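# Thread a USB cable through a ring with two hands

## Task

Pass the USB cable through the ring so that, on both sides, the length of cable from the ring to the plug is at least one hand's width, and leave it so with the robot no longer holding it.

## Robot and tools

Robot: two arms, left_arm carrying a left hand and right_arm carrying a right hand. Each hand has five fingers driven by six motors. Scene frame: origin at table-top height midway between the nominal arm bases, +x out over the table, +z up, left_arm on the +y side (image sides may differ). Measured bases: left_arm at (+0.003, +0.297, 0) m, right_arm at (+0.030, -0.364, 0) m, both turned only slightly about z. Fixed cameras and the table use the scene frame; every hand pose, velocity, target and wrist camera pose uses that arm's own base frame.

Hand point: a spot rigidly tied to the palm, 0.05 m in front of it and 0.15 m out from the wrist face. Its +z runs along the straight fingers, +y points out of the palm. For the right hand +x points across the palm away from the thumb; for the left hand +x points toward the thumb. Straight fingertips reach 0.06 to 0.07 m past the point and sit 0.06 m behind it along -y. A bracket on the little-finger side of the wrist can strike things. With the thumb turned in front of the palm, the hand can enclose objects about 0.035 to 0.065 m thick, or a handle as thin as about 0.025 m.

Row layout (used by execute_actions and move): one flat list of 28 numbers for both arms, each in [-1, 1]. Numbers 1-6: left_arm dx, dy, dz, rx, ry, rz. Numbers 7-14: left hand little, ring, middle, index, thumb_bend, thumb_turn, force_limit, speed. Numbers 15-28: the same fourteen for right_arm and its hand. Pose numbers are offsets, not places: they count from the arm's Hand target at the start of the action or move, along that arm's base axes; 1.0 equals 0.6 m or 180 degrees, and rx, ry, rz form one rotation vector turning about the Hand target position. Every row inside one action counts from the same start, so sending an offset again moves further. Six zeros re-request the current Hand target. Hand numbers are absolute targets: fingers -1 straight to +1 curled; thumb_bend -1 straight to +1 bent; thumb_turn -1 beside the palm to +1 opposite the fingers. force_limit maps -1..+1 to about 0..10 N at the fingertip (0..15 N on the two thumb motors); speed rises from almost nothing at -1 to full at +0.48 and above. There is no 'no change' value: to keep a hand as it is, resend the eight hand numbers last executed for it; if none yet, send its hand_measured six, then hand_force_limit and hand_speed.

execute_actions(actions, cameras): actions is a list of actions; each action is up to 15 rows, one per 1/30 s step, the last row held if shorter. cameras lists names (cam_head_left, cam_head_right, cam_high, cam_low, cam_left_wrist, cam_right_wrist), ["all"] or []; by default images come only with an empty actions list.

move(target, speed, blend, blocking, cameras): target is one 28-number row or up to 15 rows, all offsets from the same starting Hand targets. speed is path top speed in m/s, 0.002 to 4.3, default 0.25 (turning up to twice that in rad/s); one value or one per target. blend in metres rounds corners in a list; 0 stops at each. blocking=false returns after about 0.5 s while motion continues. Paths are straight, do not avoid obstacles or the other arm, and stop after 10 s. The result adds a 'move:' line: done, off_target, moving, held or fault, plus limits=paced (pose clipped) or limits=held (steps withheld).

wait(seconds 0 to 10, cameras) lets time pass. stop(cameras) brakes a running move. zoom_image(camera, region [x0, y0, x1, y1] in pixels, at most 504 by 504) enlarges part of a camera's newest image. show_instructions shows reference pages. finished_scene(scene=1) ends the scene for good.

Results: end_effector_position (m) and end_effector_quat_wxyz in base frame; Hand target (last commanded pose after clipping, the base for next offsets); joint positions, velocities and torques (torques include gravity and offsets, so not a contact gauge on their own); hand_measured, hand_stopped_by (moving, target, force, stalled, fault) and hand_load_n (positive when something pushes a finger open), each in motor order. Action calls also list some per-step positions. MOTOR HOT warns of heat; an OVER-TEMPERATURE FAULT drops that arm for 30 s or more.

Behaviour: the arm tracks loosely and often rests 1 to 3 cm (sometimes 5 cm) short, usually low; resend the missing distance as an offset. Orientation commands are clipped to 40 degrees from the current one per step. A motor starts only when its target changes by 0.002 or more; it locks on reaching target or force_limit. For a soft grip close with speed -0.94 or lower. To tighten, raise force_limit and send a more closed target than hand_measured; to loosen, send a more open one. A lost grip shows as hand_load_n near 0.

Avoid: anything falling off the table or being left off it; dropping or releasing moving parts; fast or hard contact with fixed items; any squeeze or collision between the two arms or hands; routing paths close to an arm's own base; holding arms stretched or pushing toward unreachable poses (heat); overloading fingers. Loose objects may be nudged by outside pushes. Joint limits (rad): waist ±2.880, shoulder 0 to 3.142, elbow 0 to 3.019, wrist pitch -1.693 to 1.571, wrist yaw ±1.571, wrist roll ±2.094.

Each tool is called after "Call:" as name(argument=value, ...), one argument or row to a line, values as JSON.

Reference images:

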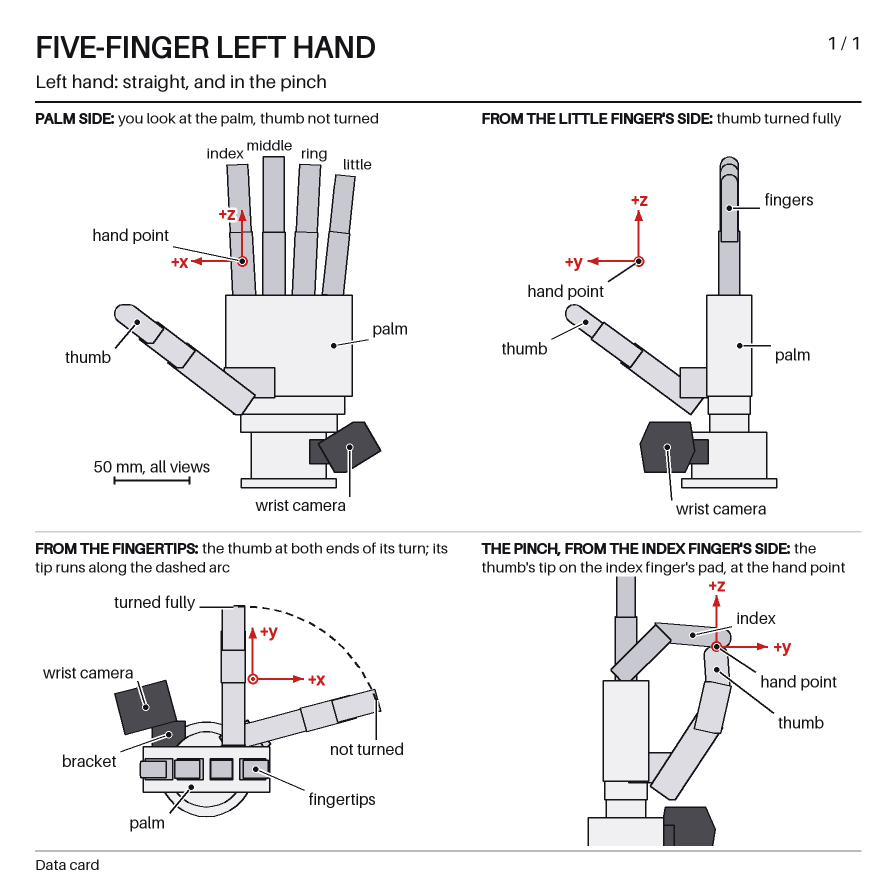

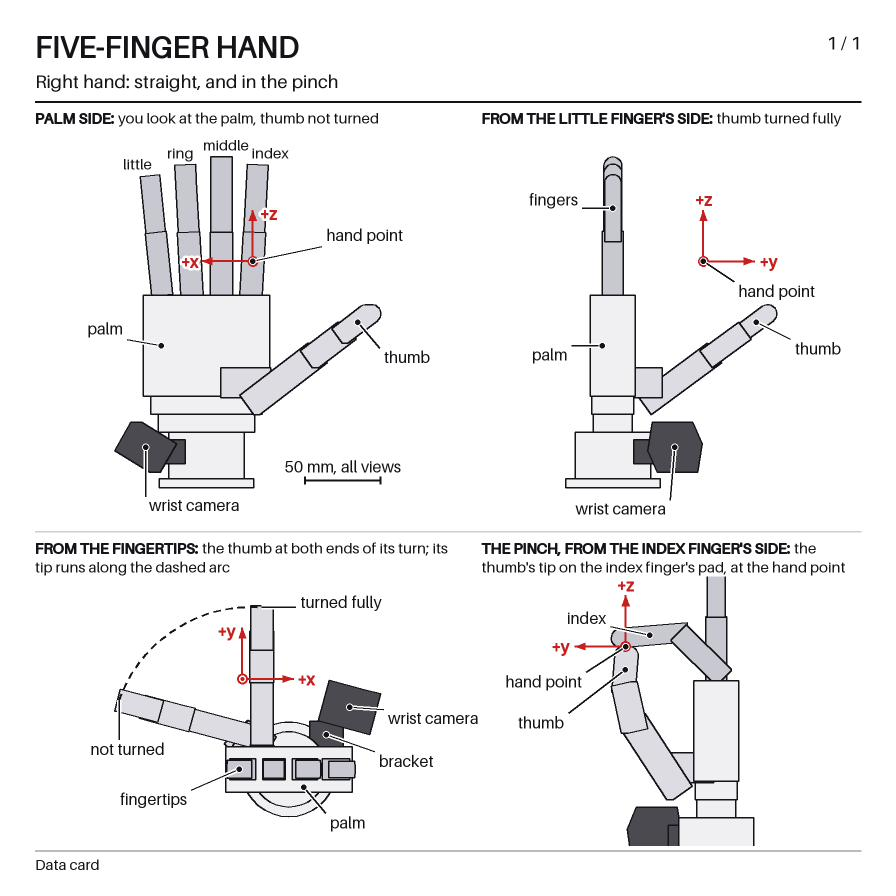

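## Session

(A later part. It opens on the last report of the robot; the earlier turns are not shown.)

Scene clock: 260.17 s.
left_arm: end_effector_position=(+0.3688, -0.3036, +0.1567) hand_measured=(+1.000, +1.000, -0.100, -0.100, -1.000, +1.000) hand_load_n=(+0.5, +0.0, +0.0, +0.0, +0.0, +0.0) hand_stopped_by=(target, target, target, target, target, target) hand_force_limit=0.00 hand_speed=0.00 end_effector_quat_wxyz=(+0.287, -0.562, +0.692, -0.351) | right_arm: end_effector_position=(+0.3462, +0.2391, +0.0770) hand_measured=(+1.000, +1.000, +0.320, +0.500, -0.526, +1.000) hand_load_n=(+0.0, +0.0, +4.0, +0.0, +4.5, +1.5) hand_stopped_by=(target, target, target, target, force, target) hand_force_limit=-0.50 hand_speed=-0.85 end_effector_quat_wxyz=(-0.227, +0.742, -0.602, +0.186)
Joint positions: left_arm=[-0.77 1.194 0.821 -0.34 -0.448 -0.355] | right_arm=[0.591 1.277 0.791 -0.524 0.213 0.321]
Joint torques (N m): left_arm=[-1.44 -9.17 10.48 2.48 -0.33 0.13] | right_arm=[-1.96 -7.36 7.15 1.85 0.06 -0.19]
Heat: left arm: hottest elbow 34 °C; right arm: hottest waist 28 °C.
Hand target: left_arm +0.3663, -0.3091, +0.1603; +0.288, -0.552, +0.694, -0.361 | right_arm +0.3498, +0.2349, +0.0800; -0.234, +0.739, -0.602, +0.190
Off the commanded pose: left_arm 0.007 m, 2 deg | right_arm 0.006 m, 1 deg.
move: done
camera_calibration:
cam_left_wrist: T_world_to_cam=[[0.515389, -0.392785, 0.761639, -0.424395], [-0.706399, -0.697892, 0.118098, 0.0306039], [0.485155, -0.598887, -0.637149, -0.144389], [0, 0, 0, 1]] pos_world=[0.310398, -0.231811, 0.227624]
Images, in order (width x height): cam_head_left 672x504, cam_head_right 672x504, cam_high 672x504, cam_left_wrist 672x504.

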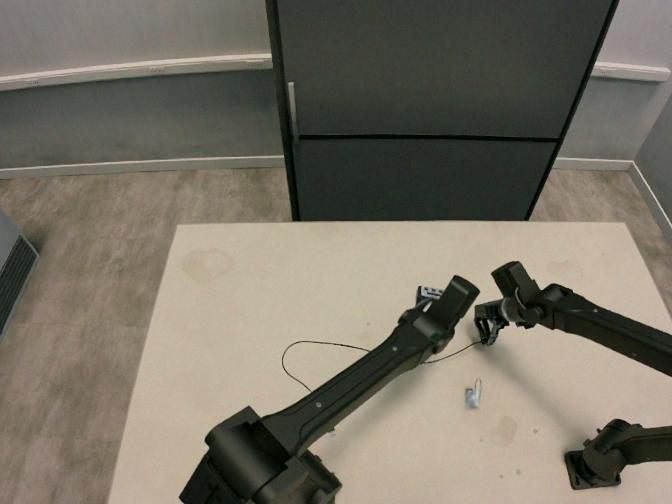

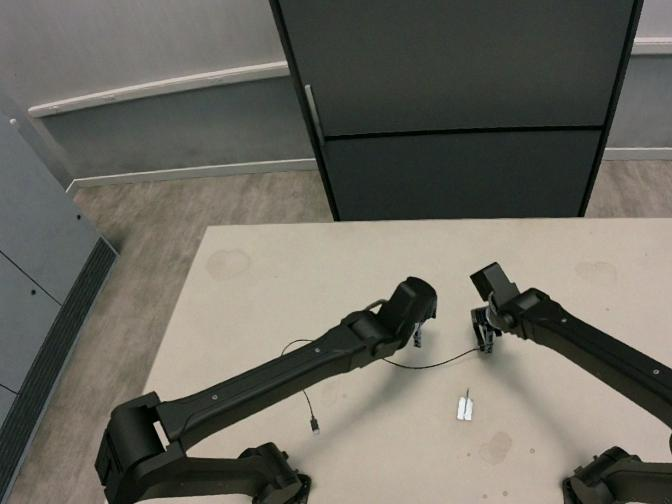

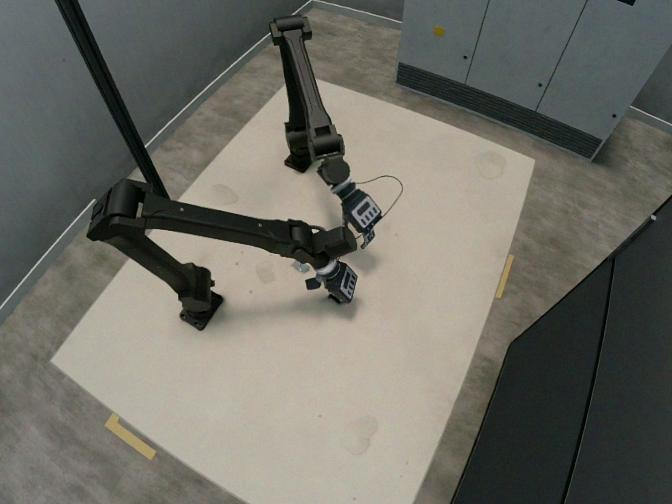

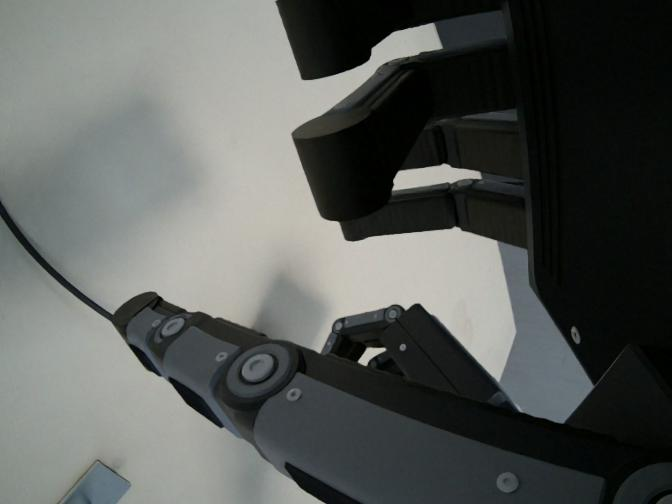

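Call:
move(
  target=[-0.015,-0.043,-0.11,0.01,0.049,0,1,1,-0.1,-0.1,-1,1,0,0,0,0,-0.045,0,0,0,1,1,0.32,0.5,0.0,1,-0.5,-0.85],
  cameras=["cam_head_left","cam_head_right","cam_left_wrist","cam_high"],
  speed=0.12,
)

Call:
zoom_image(
  camera="cam_head_right",
  region=[360, 240, 520, 400],
)

Call:
zoom_image(
  camera="cam_left_wrist",
  region=[0, 140, 504, 504],
)

Scene clock: 278.77 s.
left_arm: end_effector_position=(+0.3554, -0.3224, +0.0884) hand_measured=(+1.000, +1.000, -0.100, -0.100, -1.000, +1.000) hand_load_n=(+0.5, +0.0, +0.0, +0.0, +0.0, +0.0) hand_stopped_by=(target, target, target, target, target, target) hand_force_limit=0.00 hand_speed=0.00 end_effector_quat_wxyz=(+0.247, -0.574, +0.721, -0.300) | right_arm: end_effector_position=(+0.3469, +0.2396, +0.0596) hand_measured=(+1.000, +1.000, +0.320, +0.500, -0.526, +1.000) hand_load_n=(+0.0, +0.0, +4.0, +0.0, +4.5, +1.5) hand_stopped_by=(target, target, target, target, force, target) hand_force_limit=-0.50 hand_speed=-0.85 end_effector_quat_wxyz=(-0.238, +0.739, -0.601, +0.189)
Joint positions: left_arm=[-0.795 1.345 0.821 -0.34 -0.407 -0.418] | right_arm=[0.591 1.295 0.746 -0.438 0.213 0.321]
Joint torques (N m): left_arm=[-1.49 -9.17 12.41 1.26 -0.24 -0.12] | right_arm=[-1.96 -5.54 7.02 1.89 0.05 -0.18]
Heat: left arm: hottest elbow 33 °C; right arm: hottest waist 28 °C.
Hand target: left_arm +0.3574, -0.3349, +0.0943; +0.242, -0.574, +0.720, -0.306 | right_arm +0.3497, +0.2350, +0.0530; -0.234, +0.739, -0.602, +0.190
Off the commanded pose: left_arm 0.014 m, 1 deg | right_arm 0.009 m, 0 deg.
move: off_target (left_arm)
camera_calibration:
cam_left_wrist: T_world_to_cam=[[0.608272, -0.427918, 0.6685, -0.408916], [-0.694771, -0.694295, 0.187747, 0.00705266], [0.383796, -0.578655, -0.719625, -0.142798], [0, 0, 0, 1]] pos_world=[0.308437, -0.252717, 0.169275]
Images, in order (width x height): cam_head_left 672x504, cam_head_right 672x504, cam_high 672x504, cam_left_wrist 672x504.

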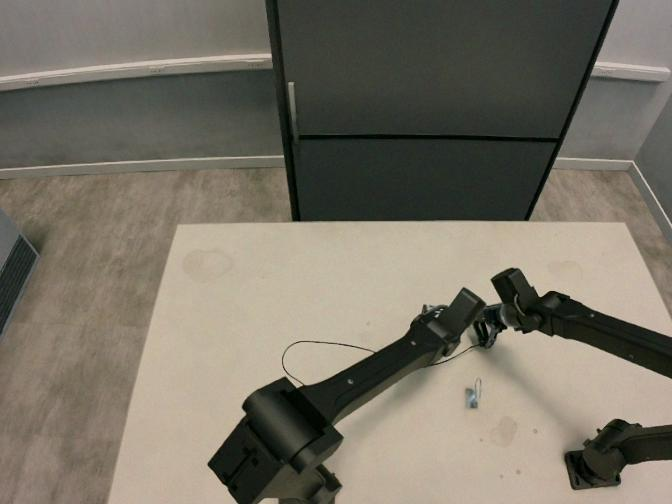

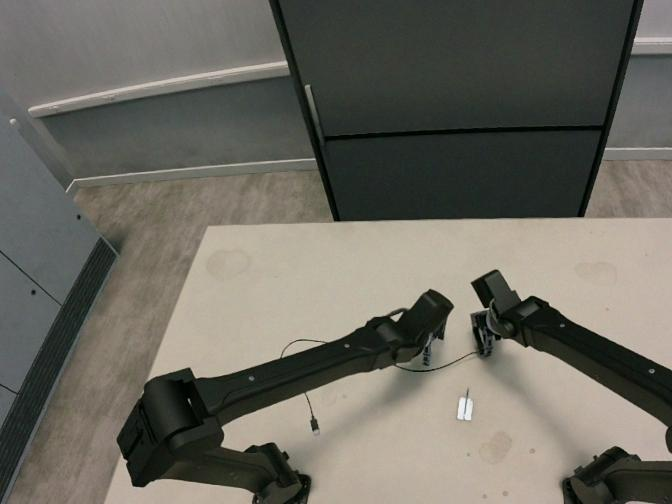

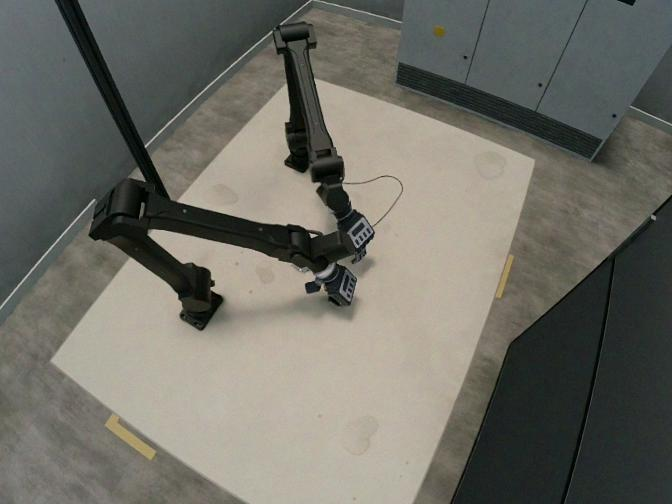

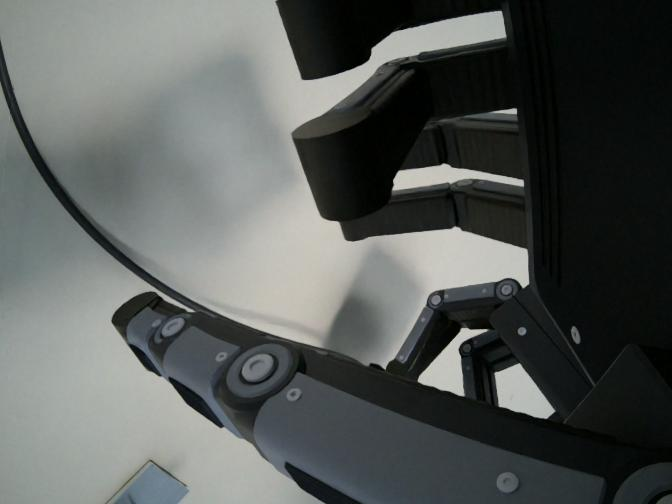

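Scaled by 3.150.

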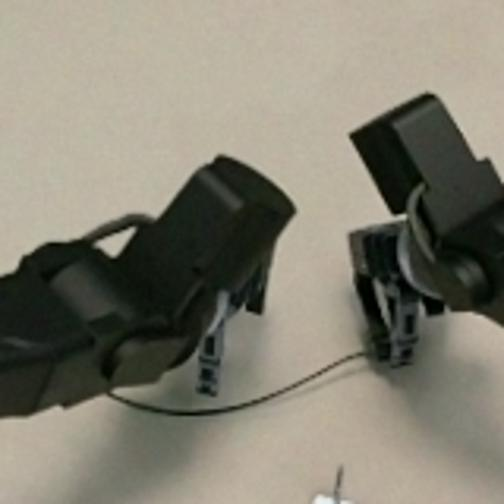

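Scaled by 1.000.

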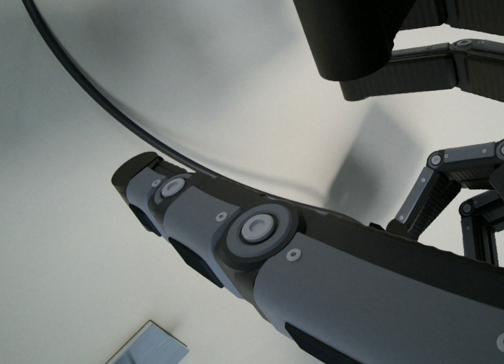

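Call:
move(
  target=[-0.033,-0.015,-0.085,0,0,0,1,1,0.1,0.1,-1,1,0,0,0,0,0,0,0,0,1,1,0.32,0.5,0.0,1,-0.5,-0.85],
  cameras=["cam_head_right","cam_left_wrist"],
  speed=0.08,
)

Call:
zoom_image(
  camera="cam_head_right",
  region=[360, 240, 520, 400],
)

Scene clock: 285.60 s.
left_arm: end_effector_position=(+0.3404, -0.3373, +0.0489) hand_measured=(+1.000, +1.000, +0.100, +0.100, -1.000, +1.000) hand_load_n=(+0.0, +0.0, +0.0, +0.0, +0.0, +0.0) hand_stopped_by=(target, target, target, target, target, target) hand_force_limit=0.00 hand_speed=0.00 end_effector_quat_wxyz=(+0.245, -0.574, +0.720, -0.303) | right_arm: end_effector_position=(+0.3469, +0.2396, +0.0596) hand_measured=(+1.000, +1.000, +0.320, +0.500, -0.526, +1.000) hand_load_n=(+0.0, +0.5, +4.0, +0.0, +4.5, +1.5) hand_stopped_by=(target, target, target, target, force, target) hand_force_limit=-0.50 hand_speed=-0.85 end_effector_quat_wxyz=(-0.238, +0.739, -0.601, +0.189)
Joint positions: left_arm=[-0.848 1.414 0.766 -0.228 -0.436 -0.463] | right_arm=[0.591 1.295 0.746 -0.438 0.213 0.321]
Joint torques (N m): left_arm=[-1.49 -9.35 9.14 2.21 -0.49 -0.11] | right_arm=[-1.9 -5.54 7.02 1.89 0.05 -0.19]
Heat: left arm: hottest elbow 33 °C; right arm: hottest waist 28 °C.
Hand target: left_arm +0.3375, -0.3440, +0.0433; +0.242, -0.574, +0.720, -0.306 | right_arm +0.3497, +0.2350, +0.0529; -0.234, +0.739, -0.602, +0.190
Off the commanded pose: left_arm 0.009 m, 0 deg | right_arm 0.009 m, 0 deg.
move: done
camera_calibration:
cam_left_wrist: T_world_to_cam=[[0.606244, -0.425265, 0.672026, -0.378386], [-0.697037, -0.690977, 0.191549, -0.00474209], [0.382895, -0.584552, -0.715325, -0.175903], [0, 0, 0, 1]] pos_world=[0.293441, -0.267016, 0.129366]
Images, in order (width x height): cam_head_right 672x504, cam_left_wrist 672x504.

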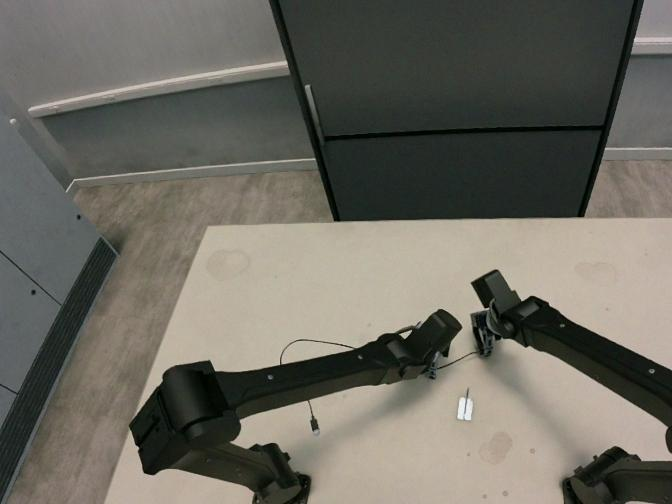

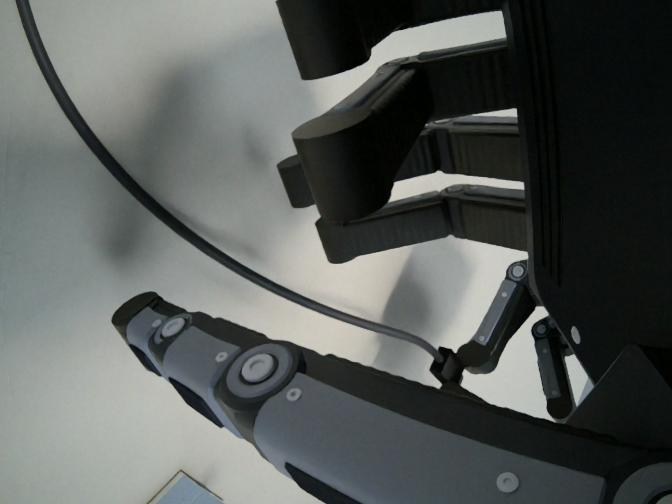

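Scaled by 3.150.

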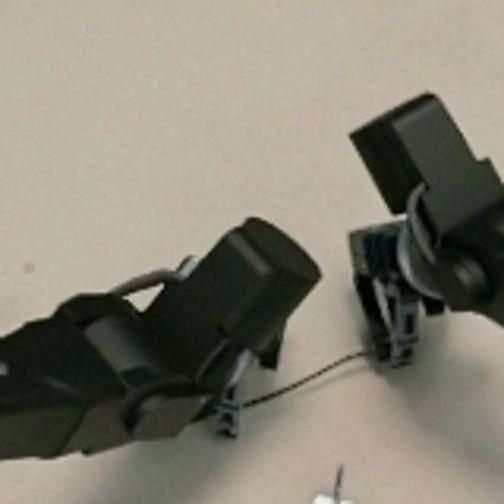

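Call:
move(
  target=[0,0.004,-0.028,0,0,0.067,1,1,0.1,0.1,-1,1,0,0,0,0,0,0,0,0,1,1,0.32,0.5,0.0,1,-0.5,-0.85],
  cameras=["cam_head_right","cam_left_wrist"],
  speed=0.06,
)

Call:
zoom_image(
  camera="cam_head_right",
  region=[360, 240, 520, 400],
)

Call:
zoom_image(
  camera="cam_left_wrist",
  region=[100, 120, 500, 420],
)

Scene clock: 292.70 s.
left_arm: end_effector_position=(+0.3383, -0.3320, +0.0271) hand_measured=(+1.000, +1.000, +0.100, +0.100, -1.000, +1.000) hand_load_n=(+0.0, +0.0, +0.0, +0.0, +0.0, +0.0) hand_stopped_by=(target, target, target, target, target, target) hand_force_limit=0.00 hand_speed=0.00 end_effector_quat_wxyz=(-0.275, +0.647, -0.654, +0.281) | right_arm: end_effector_position=(+0.3469, +0.2396, +0.0596) hand_measured=(+1.000, +1.000, +0.320, +0.500, -0.526, +1.000) hand_load_n=(+0.0, +0.0, +4.5, +0.0, +4.5, +1.5) hand_stopped_by=(target, target, target, target, force, target) hand_force_limit=-0.50 hand_speed=-0.85 end_effector_quat_wxyz=(-0.238, +0.739, -0.601, +0.189)
Joint positions: left_arm=[-0.894 1.471 0.766 -0.277 -0.59 -0.7] | right_arm=[0.591 1.295 0.746 -0.438 0.213 0.321]
Joint torques (N m): left_arm=[-1.55 -9.52 10.74 0.8 -0.63 -0.12] | right_arm=[-1.9 -5.54 7.01 1.91 0.04 -0.19]
Heat: left arm: hottest elbow 32 °C; right arm: hottest waist 28 °C.
Hand target: left_arm +0.3376, -0.3414, +0.0265; -0.273, +0.646, -0.656, +0.279 | right_arm +0.3497, +0.2350, +0.0529; -0.234, +0.739, -0.602, +0.190
Off the commanded pose: left_arm 0.010 m, 0 deg | right_arm 0.009 m, 1 deg.
move: done
camera_calibration:
cam_left_wrist: T_world_to_cam=[[0.67683, -0.282978, 0.679577, -0.337087], [-0.538199, -0.820057, 0.194548, -0.0949816], [0.502239, -0.497423, -0.707337, -0.199343], [0, 0, 0, 1]] pos_world=[0.277149, -0.272436, 0.106552]
Images, in order (width x height): cam_head_right 672x504, cam_left_wrist 672x504.

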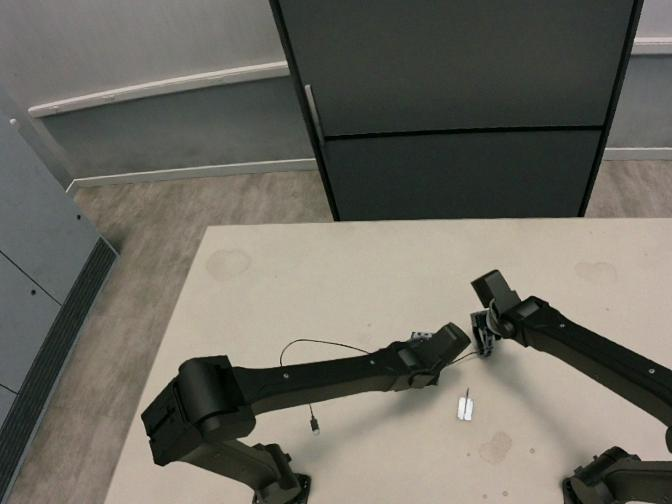

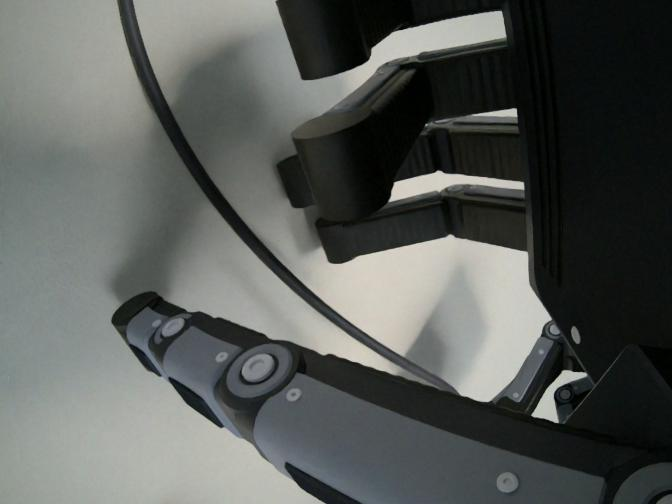

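Scaled by 3.150.

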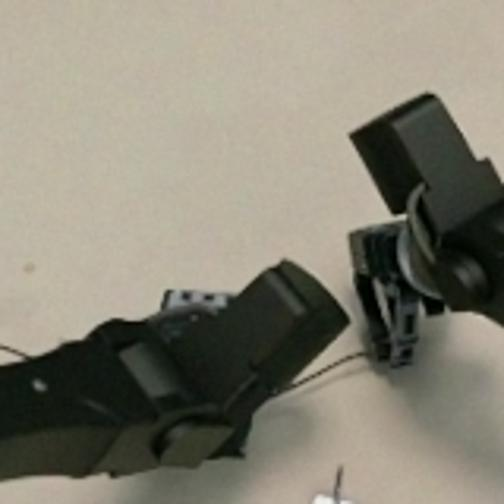

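Scaled by 1.260 from the camera's 672x504 image, which has a finer 960x720 frame.

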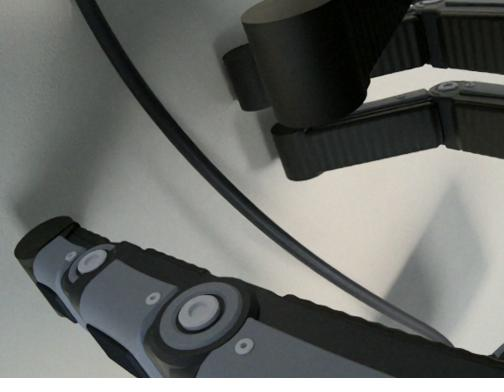

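Call:
wait(
  seconds=0.1,
  cameras=["cam_head_left","cam_right_wrist","cam_low","cam_high"],
)

Call:
zoom_image(
  camera="cam_head_left",
  region=[400, 240, 560, 400],
)

Call:
zoom_image(
  camera="cam_low",
  region=[300, 170, 500, 320],
)

Call:
zoom_image(
  camera="cam_high",
  region=[260, 130, 420, 310],
)

Scene clock: 295.73 s.
left_arm: end_effector_position=(+0.3383, -0.3321, +0.0272) hand_measured=(+1.000, +1.000, +0.100, +0.100, -1.000, +1.000) hand_load_n=(+0.0, +0.0, +0.0, +0.0, +0.0, +0.0) hand_stopped_by=(target, target, target, target, target, target) hand_force_limit=0.00 hand_speed=0.00 end_effector_quat_wxyz=(-0.275, +0.647, -0.653, +0.281) | right_arm: end_effector_position=(+0.3469, +0.2396, +0.0596) hand_measured=(+1.000, +1.000, +0.320, +0.500, -0.526, +1.000) hand_load_n=(+0.0, +0.0, +4.0, +0.0, +4.5, +1.5) hand_stopped_by=(target, target, target, target, force, target) hand_force_limit=-0.50 hand_speed=-0.85 end_effector_quat_wxyz=(-0.238, +0.739, -0.601, +0.189)
Joint positions: left_arm=[-0.894 1.471 0.766 -0.277 -0.59 -0.701] | right_arm=[0.591 1.295 0.746 -0.438 0.213 0.321]
Joint torques (N m): left_arm=[-1.49 -9.52 10.74 0.83 -0.63 -0.11] | right_arm=[-1.9 -5.48 7.02 1.89 0.05 -0.18]
Heat: left arm: hottest elbow 32 °C; right arm: hottest waist 28 °C.
Hand target: left_arm +0.3376, -0.3415, +0.0265; -0.273, +0.646, -0.656, +0.279 | right_arm +0.3497, +0.2350, +0.0529; -0.234, +0.739, -0.602, +0.190
Off the commanded pose: left_arm 0.010 m, 0 deg | right_arm 0.009 m, 1 deg.
wait: 0.10 s; at rest from the start
camera_calibration:
cam_right_wrist: T_world_to_cam=[[-0.748923, -0.374457, -0.546713, 0.382216], [-0.608364, 0.715592, 0.34325, 0.0143541], [0.262691, 0.589669, -0.76373, -0.0700224], [0, 0, 0, 1]] pos_world=[0.313377, 0.174142, 0.150558]
Images, in order (width x height): cam_head_left 672x504, cam_high 672x504, cam_low 672x504, cam_right_wrist 672x504.

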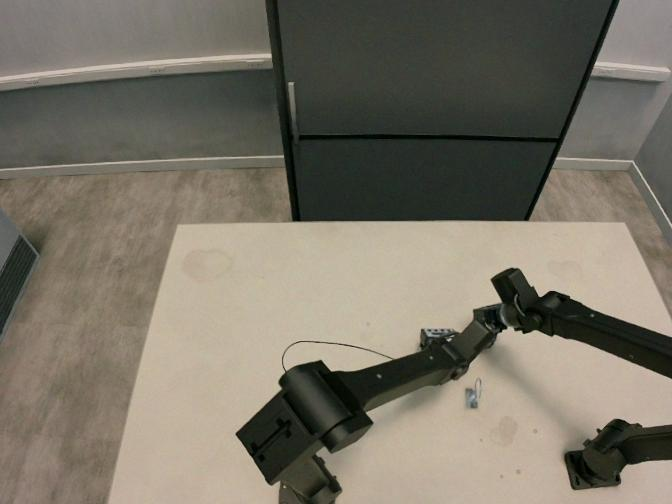

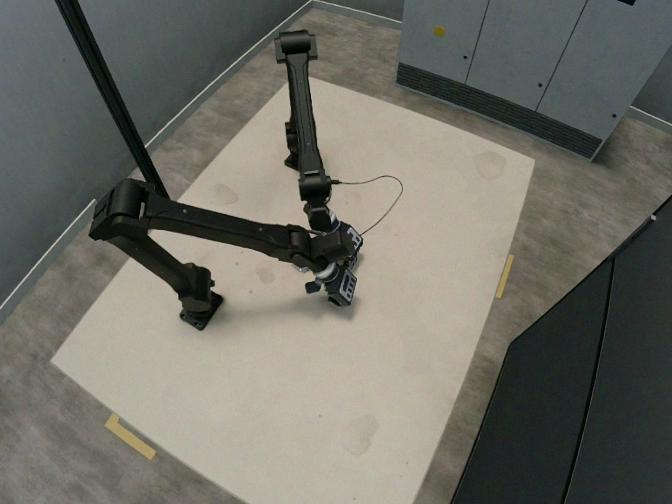

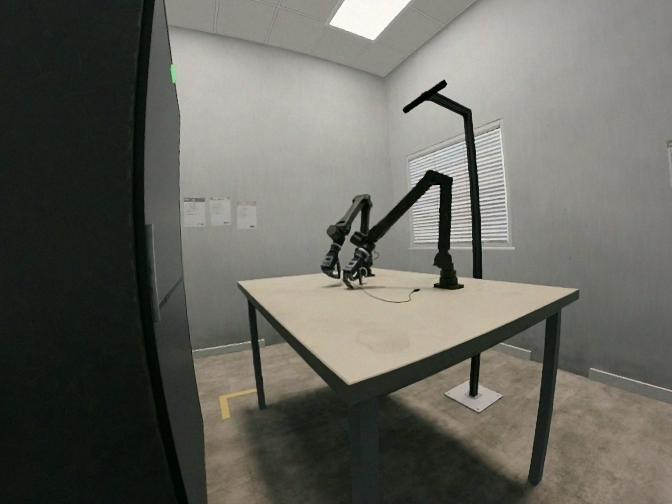

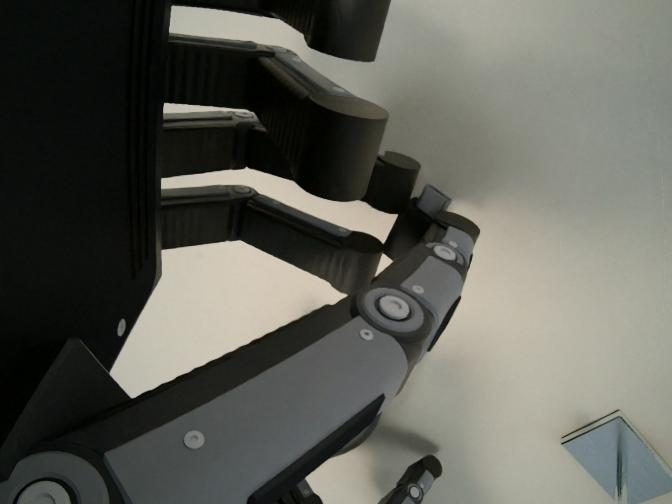

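Scaled by 3.150.

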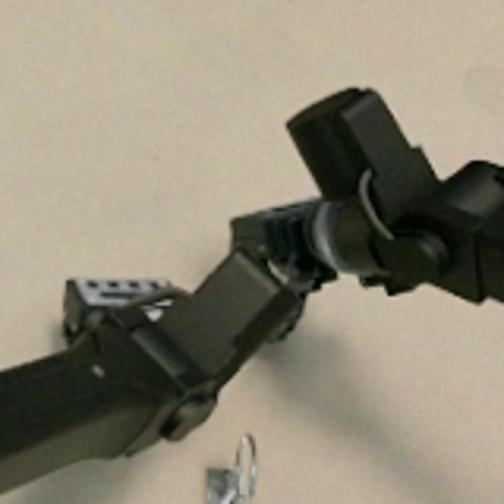

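Scaled by 2.520.

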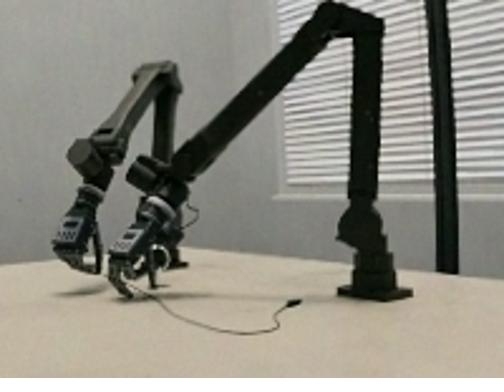

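Scaled by 2.800.

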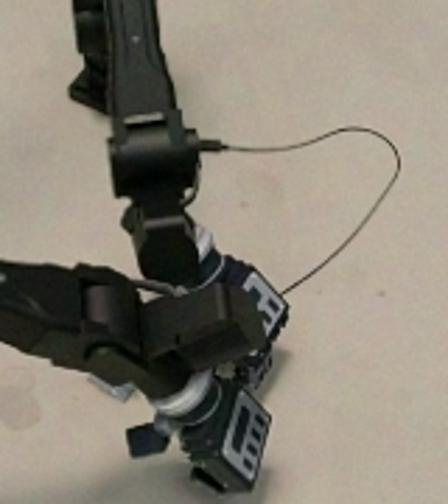

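Call:
move(
  target=[0,0.003,-0.015,0,0,0,1,1,0.1,0.1,-0.9,1,0,0,0,0,0,0,0,0,1,1,0.32,0.5,0.0,1,-0.5,-0.85],
  cameras=["cam_left_wrist"],
  speed=0.05,
)

Call:
zoom_image(
  camera="cam_left_wrist",
  region=[100, 120, 500, 420],
)

Scene clock: 300.57 s.
left_arm: end_effector_position=(+0.3381, -0.3316, +0.0251) hand_measured=(+1.000, +1.000, +0.100, +0.100, -0.900, +1.000) hand_load_n=(+0.0, +0.0, -2.0, +0.0, +0.0, +0.0) hand_stopped_by=(target, target, target, target, target, target) hand_force_limit=0.00 hand_speed=0.00 end_effector_quat_wxyz=(-0.275, +0.647, -0.654, +0.279) | right_arm: end_effector_position=(+0.3469, +0.2396, +0.0596) hand_measured=(+1.000, +1.000, +0.320, +0.500, -0.526, +1.000) hand_load_n=(+0.0, +0.5, +4.0, +0.0, +4.0, +1.5) hand_stopped_by=(target, target, target, target, force, target) hand_force_limit=-0.50 hand_speed=-0.85 end_effector_quat_wxyz=(-0.238, +0.739, -0.601, +0.189)
Joint positions: left_arm=[-0.894 1.476 0.766 -0.277 -0.591 -0.701] | right_arm=[0.591 1.295 0.746 -0.438 0.213 0.321]
Joint torques (N m): left_arm=[-1.32 -8.76 9.52 1.91 -0.53 -0.09] | right_arm=[-1.96 -5.6 7.04 1.89 0.05 -0.18]
Heat: left arm: hottest elbow 32 °C; right arm: hottest waist 28 °C.
Hand target: left_arm +0.3376, -0.3397, +0.0175; -0.273, +0.646, -0.656, +0.279 | right_arm +0.3497, +0.2350, +0.0529; -0.234, +0.739, -0.602, +0.190
Off the commanded pose: left_arm 0.011 m, 0 deg | right_arm 0.009 m, 1 deg.
move: off_target (left_arm)
camera_calibration:
cam_left_wrist: T_world_to_cam=[[0.678716, -0.284644, 0.676995, -0.336612], [-0.536947, -0.821238, 0.193021, -0.0951524], [0.501032, -0.494517, -0.710226, -0.198942], [0, 0, 0, 1]] pos_world=[0.277048, -0.272337, 0.104958]
Images, in order (width x height): cam_left_wrist 672x504.

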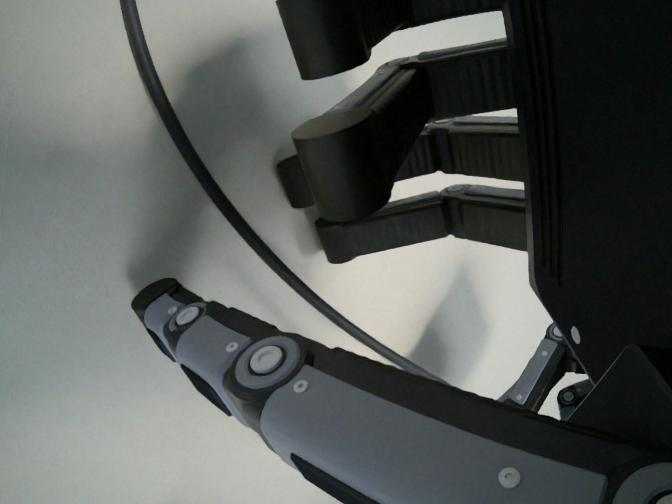

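Scaled by 1.260 from the camera's 672x504 image, which has a finer 960x720 frame.

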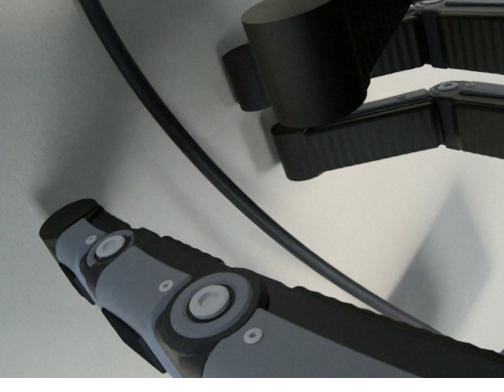

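Call:
move(
  target=[0,0,0.006,0,0,0,1,1,0.1,0.1,0.2,1,-0.7,-0.7,0,0,0,0,0,0,1,1,0.32,0.5,0.0,1,-0.5,-0.85],
  cameras=["cam_left_wrist"],
  speed=0.05,
)

Call:
zoom_image(
  camera="cam_left_wrist",
  region=[100, 120, 500, 420],
)

Scene clock: 306.97 s.
left_arm: end_effector_position=(+0.3381, -0.3316, +0.0251) hand_measured=(+1.000, +1.000, +0.100, +0.100, +0.200, +1.000) hand_load_n=(+0.0, +0.0, -1.5, +0.0, +0.0, +0.0) hand_stopped_by=(target, target, target, target, target, target) hand_force_limit=-0.70 hand_speed=-0.70 end_effector_quat_wxyz=(-0.275, +0.647, -0.654, +0.279) | right_arm: end_effector_position=(+0.3471, +0.2394, +0.0595) hand_measured=(+1.000, +1.000, +0.320, +0.500, -0.526, +1.000) hand_load_n=(+0.0, +0.0, +4.0, +0.0, +4.5, +2.0) hand_stopped_by=(target, target, target, target, force, target) hand_force_limit=-0.50 hand_speed=-0.85 end_effector_quat_wxyz=(-0.238, +0.739, -0.601, +0.189)
Joint positions: left_arm=[-0.894 1.476 0.766 -0.277 -0.591 -0.701] | right_arm=[0.59 1.295 0.746 -0.438 0.213 0.321]
Joint torques (N m): left_arm=[-1.32 -9.29 9.87 1.51 -0.52 -0.09] | right_arm=[-1.85 -5.54 7.02 1.89 0.04 -0.18]
Heat: left arm: hottest elbow 31 °C; right arm: hottest waist 28 °C.
Hand target: left_arm +0.3376, -0.3397, +0.0211; -0.273, +0.646, -0.656, +0.279 | right_arm +0.3497, +0.2349, +0.0529; -0.234, +0.739, -0.602, +0.190
Off the commanded pose: left_arm 0.009 m, 0 deg | right_arm 0.008 m, 0 deg.
move: done
camera_calibration:
cam_left_wrist: T_world_to_cam=[[0.678716, -0.284644, 0.676995, -0.336612], [-0.536947, -0.821238, 0.193021, -0.0951524], [0.501032, -0.494517, -0.710226, -0.198942], [0, 0, 0, 1]] pos_world=[0.277048, -0.272337, 0.104958]
Images, in order (width x height): cam_left_wrist 672x504.

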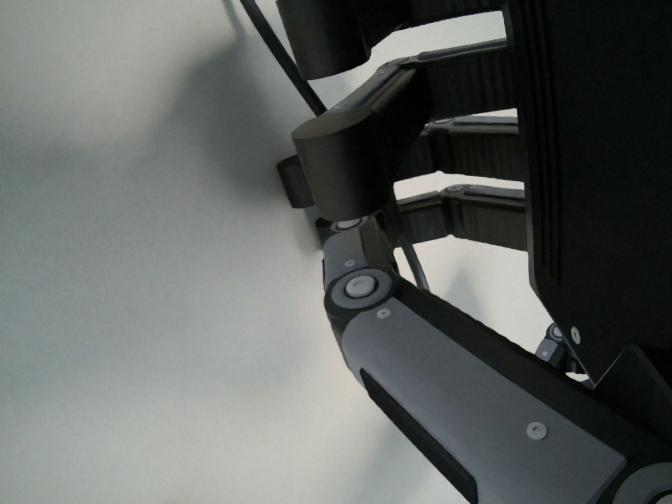

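Scaled by 1.260 from the camera's 672x504 image, which has a finer 960x720 frame.

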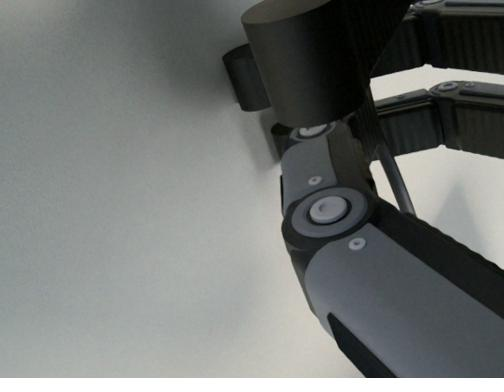

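Call:
move(
  target=[
    [0,0,0,0,0,0,1,1,0.1,0.1,-1,1,-0.7,0,0,0,0,0,0,0,1,1,0.32,0.5,0.0,1,-0.5,-0.85],
    [0,0,0.018,0,0,0,1,1,0.1,0.1,-1,1,-0.7,0,0,0,0,0,0,0,1,1,0.32,0.5,0.0,1,-0.5,-0.85],
  ],
  cameras=["cam_left_wrist"],
  speed=0.05,
)

Call:
zoom_image(
  camera="cam_left_wrist",
  region=[100, 120, 500, 420],
)

Scene clock: 315.57 s.
left_arm: end_effector_position=(+0.3371, -0.3304, +0.0251) hand_measured=(+1.000, +1.000, +0.100, +0.100, -1.000, +1.000) hand_load_n=(+0.0, +0.0, +0.0, +0.0, +0.0, +0.0) hand_stopped_by=(target, target, target, target, target, target) hand_force_limit=-0.70 hand_speed=0.00 end_effector_quat_wxyz=(-0.275, +0.648, -0.654, +0.276) | right_arm: end_effector_position=(+0.3471, +0.2394, +0.0595) hand_measured=(+1.000, +1.000, +0.320, +0.500, -0.526, +1.000) hand_load_n=(+0.0, +0.0, +4.0, +0.5, +4.5, +2.0) hand_stopped_by=(target, target, target, target, force, target) hand_force_limit=-0.50 hand_speed=-0.85 end_effector_quat_wxyz=(-0.238, +0.739, -0.601, +0.189)
Joint positions: left_arm=[-0.894 1.474 0.766 -0.284 -0.591 -0.703] | right_arm=[0.59 1.295 0.746 -0.438 0.213 0.321]
Joint torques (N m): left_arm=[-1.32 -11.05 10.91 0.44 -0.52 -0.05] | right_arm=[-1.9 -5.54 7.04 1.88 0.05 -0.18]
Heat: left arm: hottest elbow 31 °C; right arm: hottest waist 27 °C.
Hand target: left_arm +0.3375, -0.3396, +0.0319; -0.273, +0.646, -0.656, +0.279 | right_arm +0.3497, +0.2349, +0.0529; -0.234, +0.739, -0.602, +0.190
Off the commanded pose: left_arm 0.011 m, 0 deg | right_arm 0.008 m, 0 deg.
move: off_target (left_arm)
camera_calibration:
cam_left_wrist: T_world_to_cam=[[0.681587, -0.285492, 0.673745, -0.336728], [-0.534977, -0.822614, 0.19263, -0.0958619], [0.499238, -0.491733, -0.713415, -0.196341], [0, 0, 0, 1]] pos_world=[0.276247, -0.271538, 0.105262]
Images, in order (width x height): cam_left_wrist 672x504.

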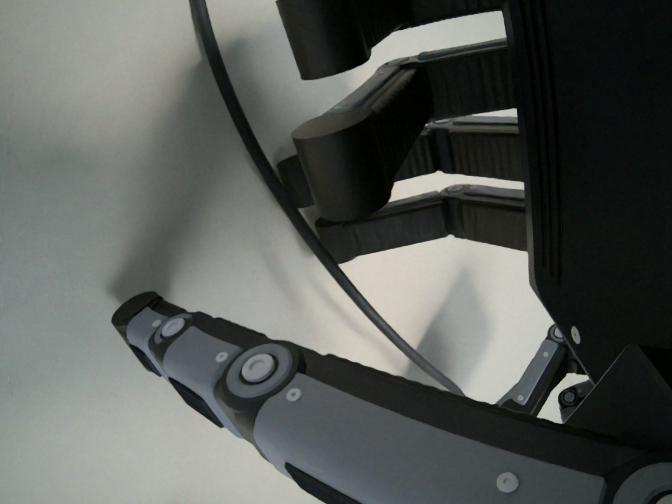

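Scaled by 1.260 from the camera's 672x504 image, which has a finer 960x720 frame.

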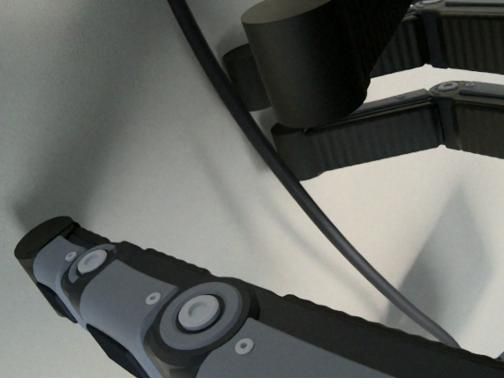

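Call:
move(
  target=[0,0,0.012,0,0,0,1,1,0.1,0.1,-1,1,-0.7,0,0,0,0,0,0,0,1,1,0.32,0.5,0.0,1,-0.5,-0.85],
  cameras=["cam_left_wrist"],
  speed=0.05,
)

Call:
zoom_image(
  camera="cam_left_wrist",
  region=[100, 120, 500, 420],
)

Scene clock: 321.20 s.
left_arm: end_effector_position=(+0.3334, -0.3258, +0.0253) hand_measured=(+1.000, +1.000, +0.100, +0.100, -1.000, +1.000) hand_load_n=(+0.0, +0.0, +0.0, +0.0, +0.0, +0.0) hand_stopped_by=(target, target, target, target, target, target) hand_force_limit=-0.70 hand_speed=0.00 end_effector_quat_wxyz=(-0.276, +0.647, -0.658, +0.267) | right_arm: end_effector_position=(+0.3471, +0.2394, +0.0595) hand_measured=(+1.000, +1.000, +0.320, +0.500, -0.526, +1.000) hand_load_n=(+0.0, +0.0, +4.0, +0.0, +4.0, +2.0) hand_stopped_by=(target, target, target, target, force, target) hand_force_limit=-0.50 hand_speed=-0.85 end_effector_quat_wxyz=(-0.238, +0.739, -0.601, +0.189)
Joint positions: left_arm=[-0.894 1.466 0.766 -0.313 -0.591 -0.703] | right_arm=[0.59 1.295 0.746 -0.438 0.213 0.321]
Joint torques (N m): left_arm=[-1.32 -11.4 11.63 0.79 -0.52 -0.05] | right_arm=[-1.9 -5.54 7.01 1.89 0.05 -0.18]
Heat: left arm: hottest elbow 31 °C; right arm: hottest waist 27 °C.
Hand target: left_arm +0.3376, -0.3397, +0.0391; -0.273, +0.646, -0.656, +0.279 | right_arm +0.3497, +0.2349, +0.0529; -0.234, +0.739, -0.602, +0.190
Off the commanded pose: left_arm 0.020 m, 1 deg | right_arm 0.008 m, 0 deg.
move: off_target (left_arm)
camera_calibration:
cam_left_wrist: T_world_to_cam=[[0.689916, -0.295748, 0.660718, -0.338848], [-0.532563, -0.825575, 0.186557, -0.0956846], [0.490298, -0.480583, -0.727082, -0.185051], [0, 0, 0, 1]] pos_world=[0.273549, -0.268141, 0.107186]
Images, in order (width x height): cam_left_wrist 672x504.

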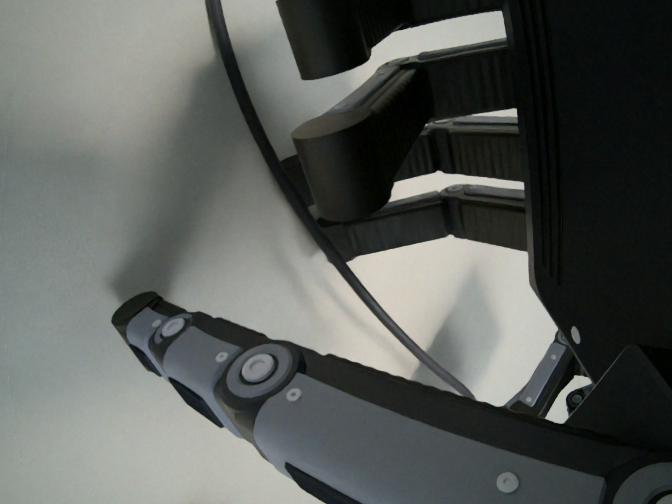

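Scaled by 1.260 from the camera's 672x504 image, which has a finer 960x720 frame.

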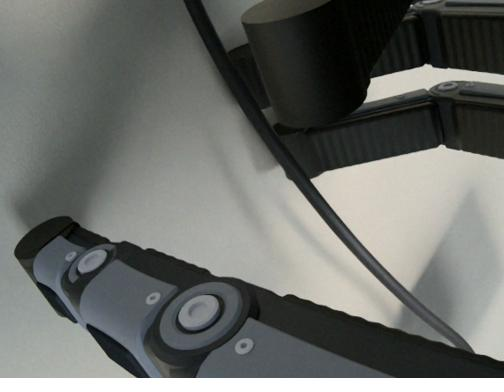

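Call:
move(
  target=[0,0,0.008,0,0,0,1,1,0.1,0.1,-0.2,1,-0.7,0,0,0,0,0,0,0,1,1,0.32,0.5,0.0,1,-0.5,-0.85],
  cameras=["cam_left_wrist"],
  speed=0.05,
)

Call:
zoom_image(
  camera="cam_left_wrist",
  region=[100, 120, 500, 420],
)

Scene clock: 323.43 s.
left_arm: end_effector_position=(+0.3313, -0.3232, +0.0268) hand_measured=(+1.000, +1.000, +0.100, +0.100, -0.200, +1.000) hand_load_n=(+0.0, +0.0, +0.0, +0.0, +0.0, +0.0) hand_stopped_by=(target, target, target, target, target, target) hand_force_limit=-0.70 hand_speed=0.00 end_effector_quat_wxyz=(-0.277, +0.647, -0.660, +0.263) | right_arm: end_effector_position=(+0.3471, +0.2394, +0.0595) hand_measured=(+1.000, +1.000, +0.320, +0.500, -0.526, +1.000) hand_load_n=(+0.0, +0.0, +4.0, +0.0, +4.5, +2.0) hand_stopped_by=(target, target, target, target, force, target) hand_force_limit=-0.50 hand_speed=-0.85 end_effector_quat_wxyz=(-0.238, +0.739, -0.601, +0.189)
Joint positions: left_arm=[-0.894 1.458 0.766 -0.33 -0.591 -0.703] | right_arm=[0.59 1.295 0.746 -0.438 0.213 0.321]
Joint torques (N m): left_arm=[-1.38 -11.52 12.15 0.73 -0.52 -0.05] | right_arm=[-1.9 -5.6 7.02 1.89 0.05 -0.18]
Heat: left arm: hottest elbow 31 °C; right arm: hottest waist 27 °C.
Hand target: left_arm +0.3376, -0.3396, +0.0438; -0.273, +0.646, -0.656, +0.279 | right_arm +0.3497, +0.2349, +0.0529; -0.234, +0.739, -0.602, +0.190
Off the commanded pose: left_arm 0.025 m, 2 deg | right_arm 0.008 m, 0 deg.
move: off_target (left_arm)
camera_calibration:
cam_left_wrist: T_world_to_cam=[[0.693711, -0.300495, 0.654574, -0.340238], [-0.531513, -0.826892, 0.183692, -0.0956213], [0.486064, -0.475344, -0.733342, -0.178468], [0, 0, 0, 1]] pos_world=[0.27195, -0.266142, 0.109398]
Images, in order (width x height): cam_left_wrist 672x504.

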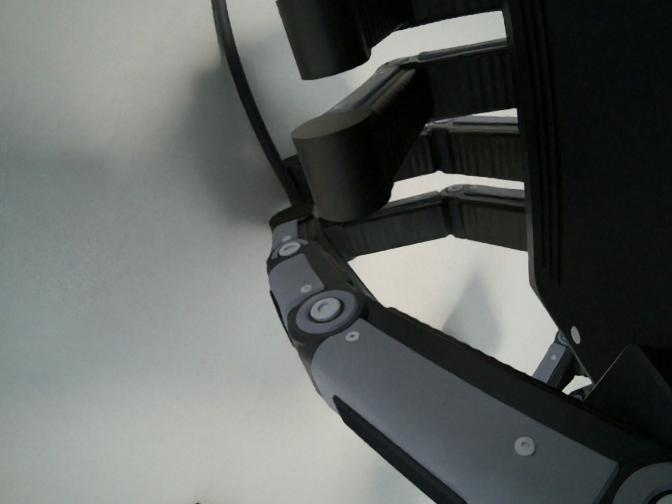

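Scaled by 1.260 from the camera's 672x504 image, which has a finer 960x720 frame.

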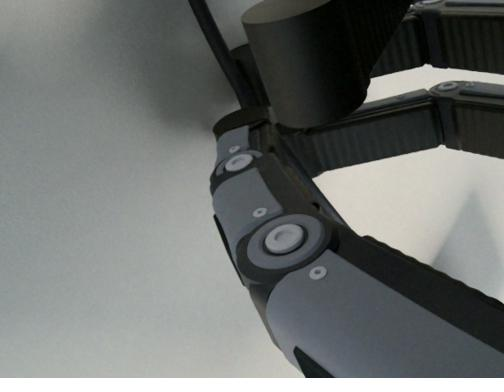

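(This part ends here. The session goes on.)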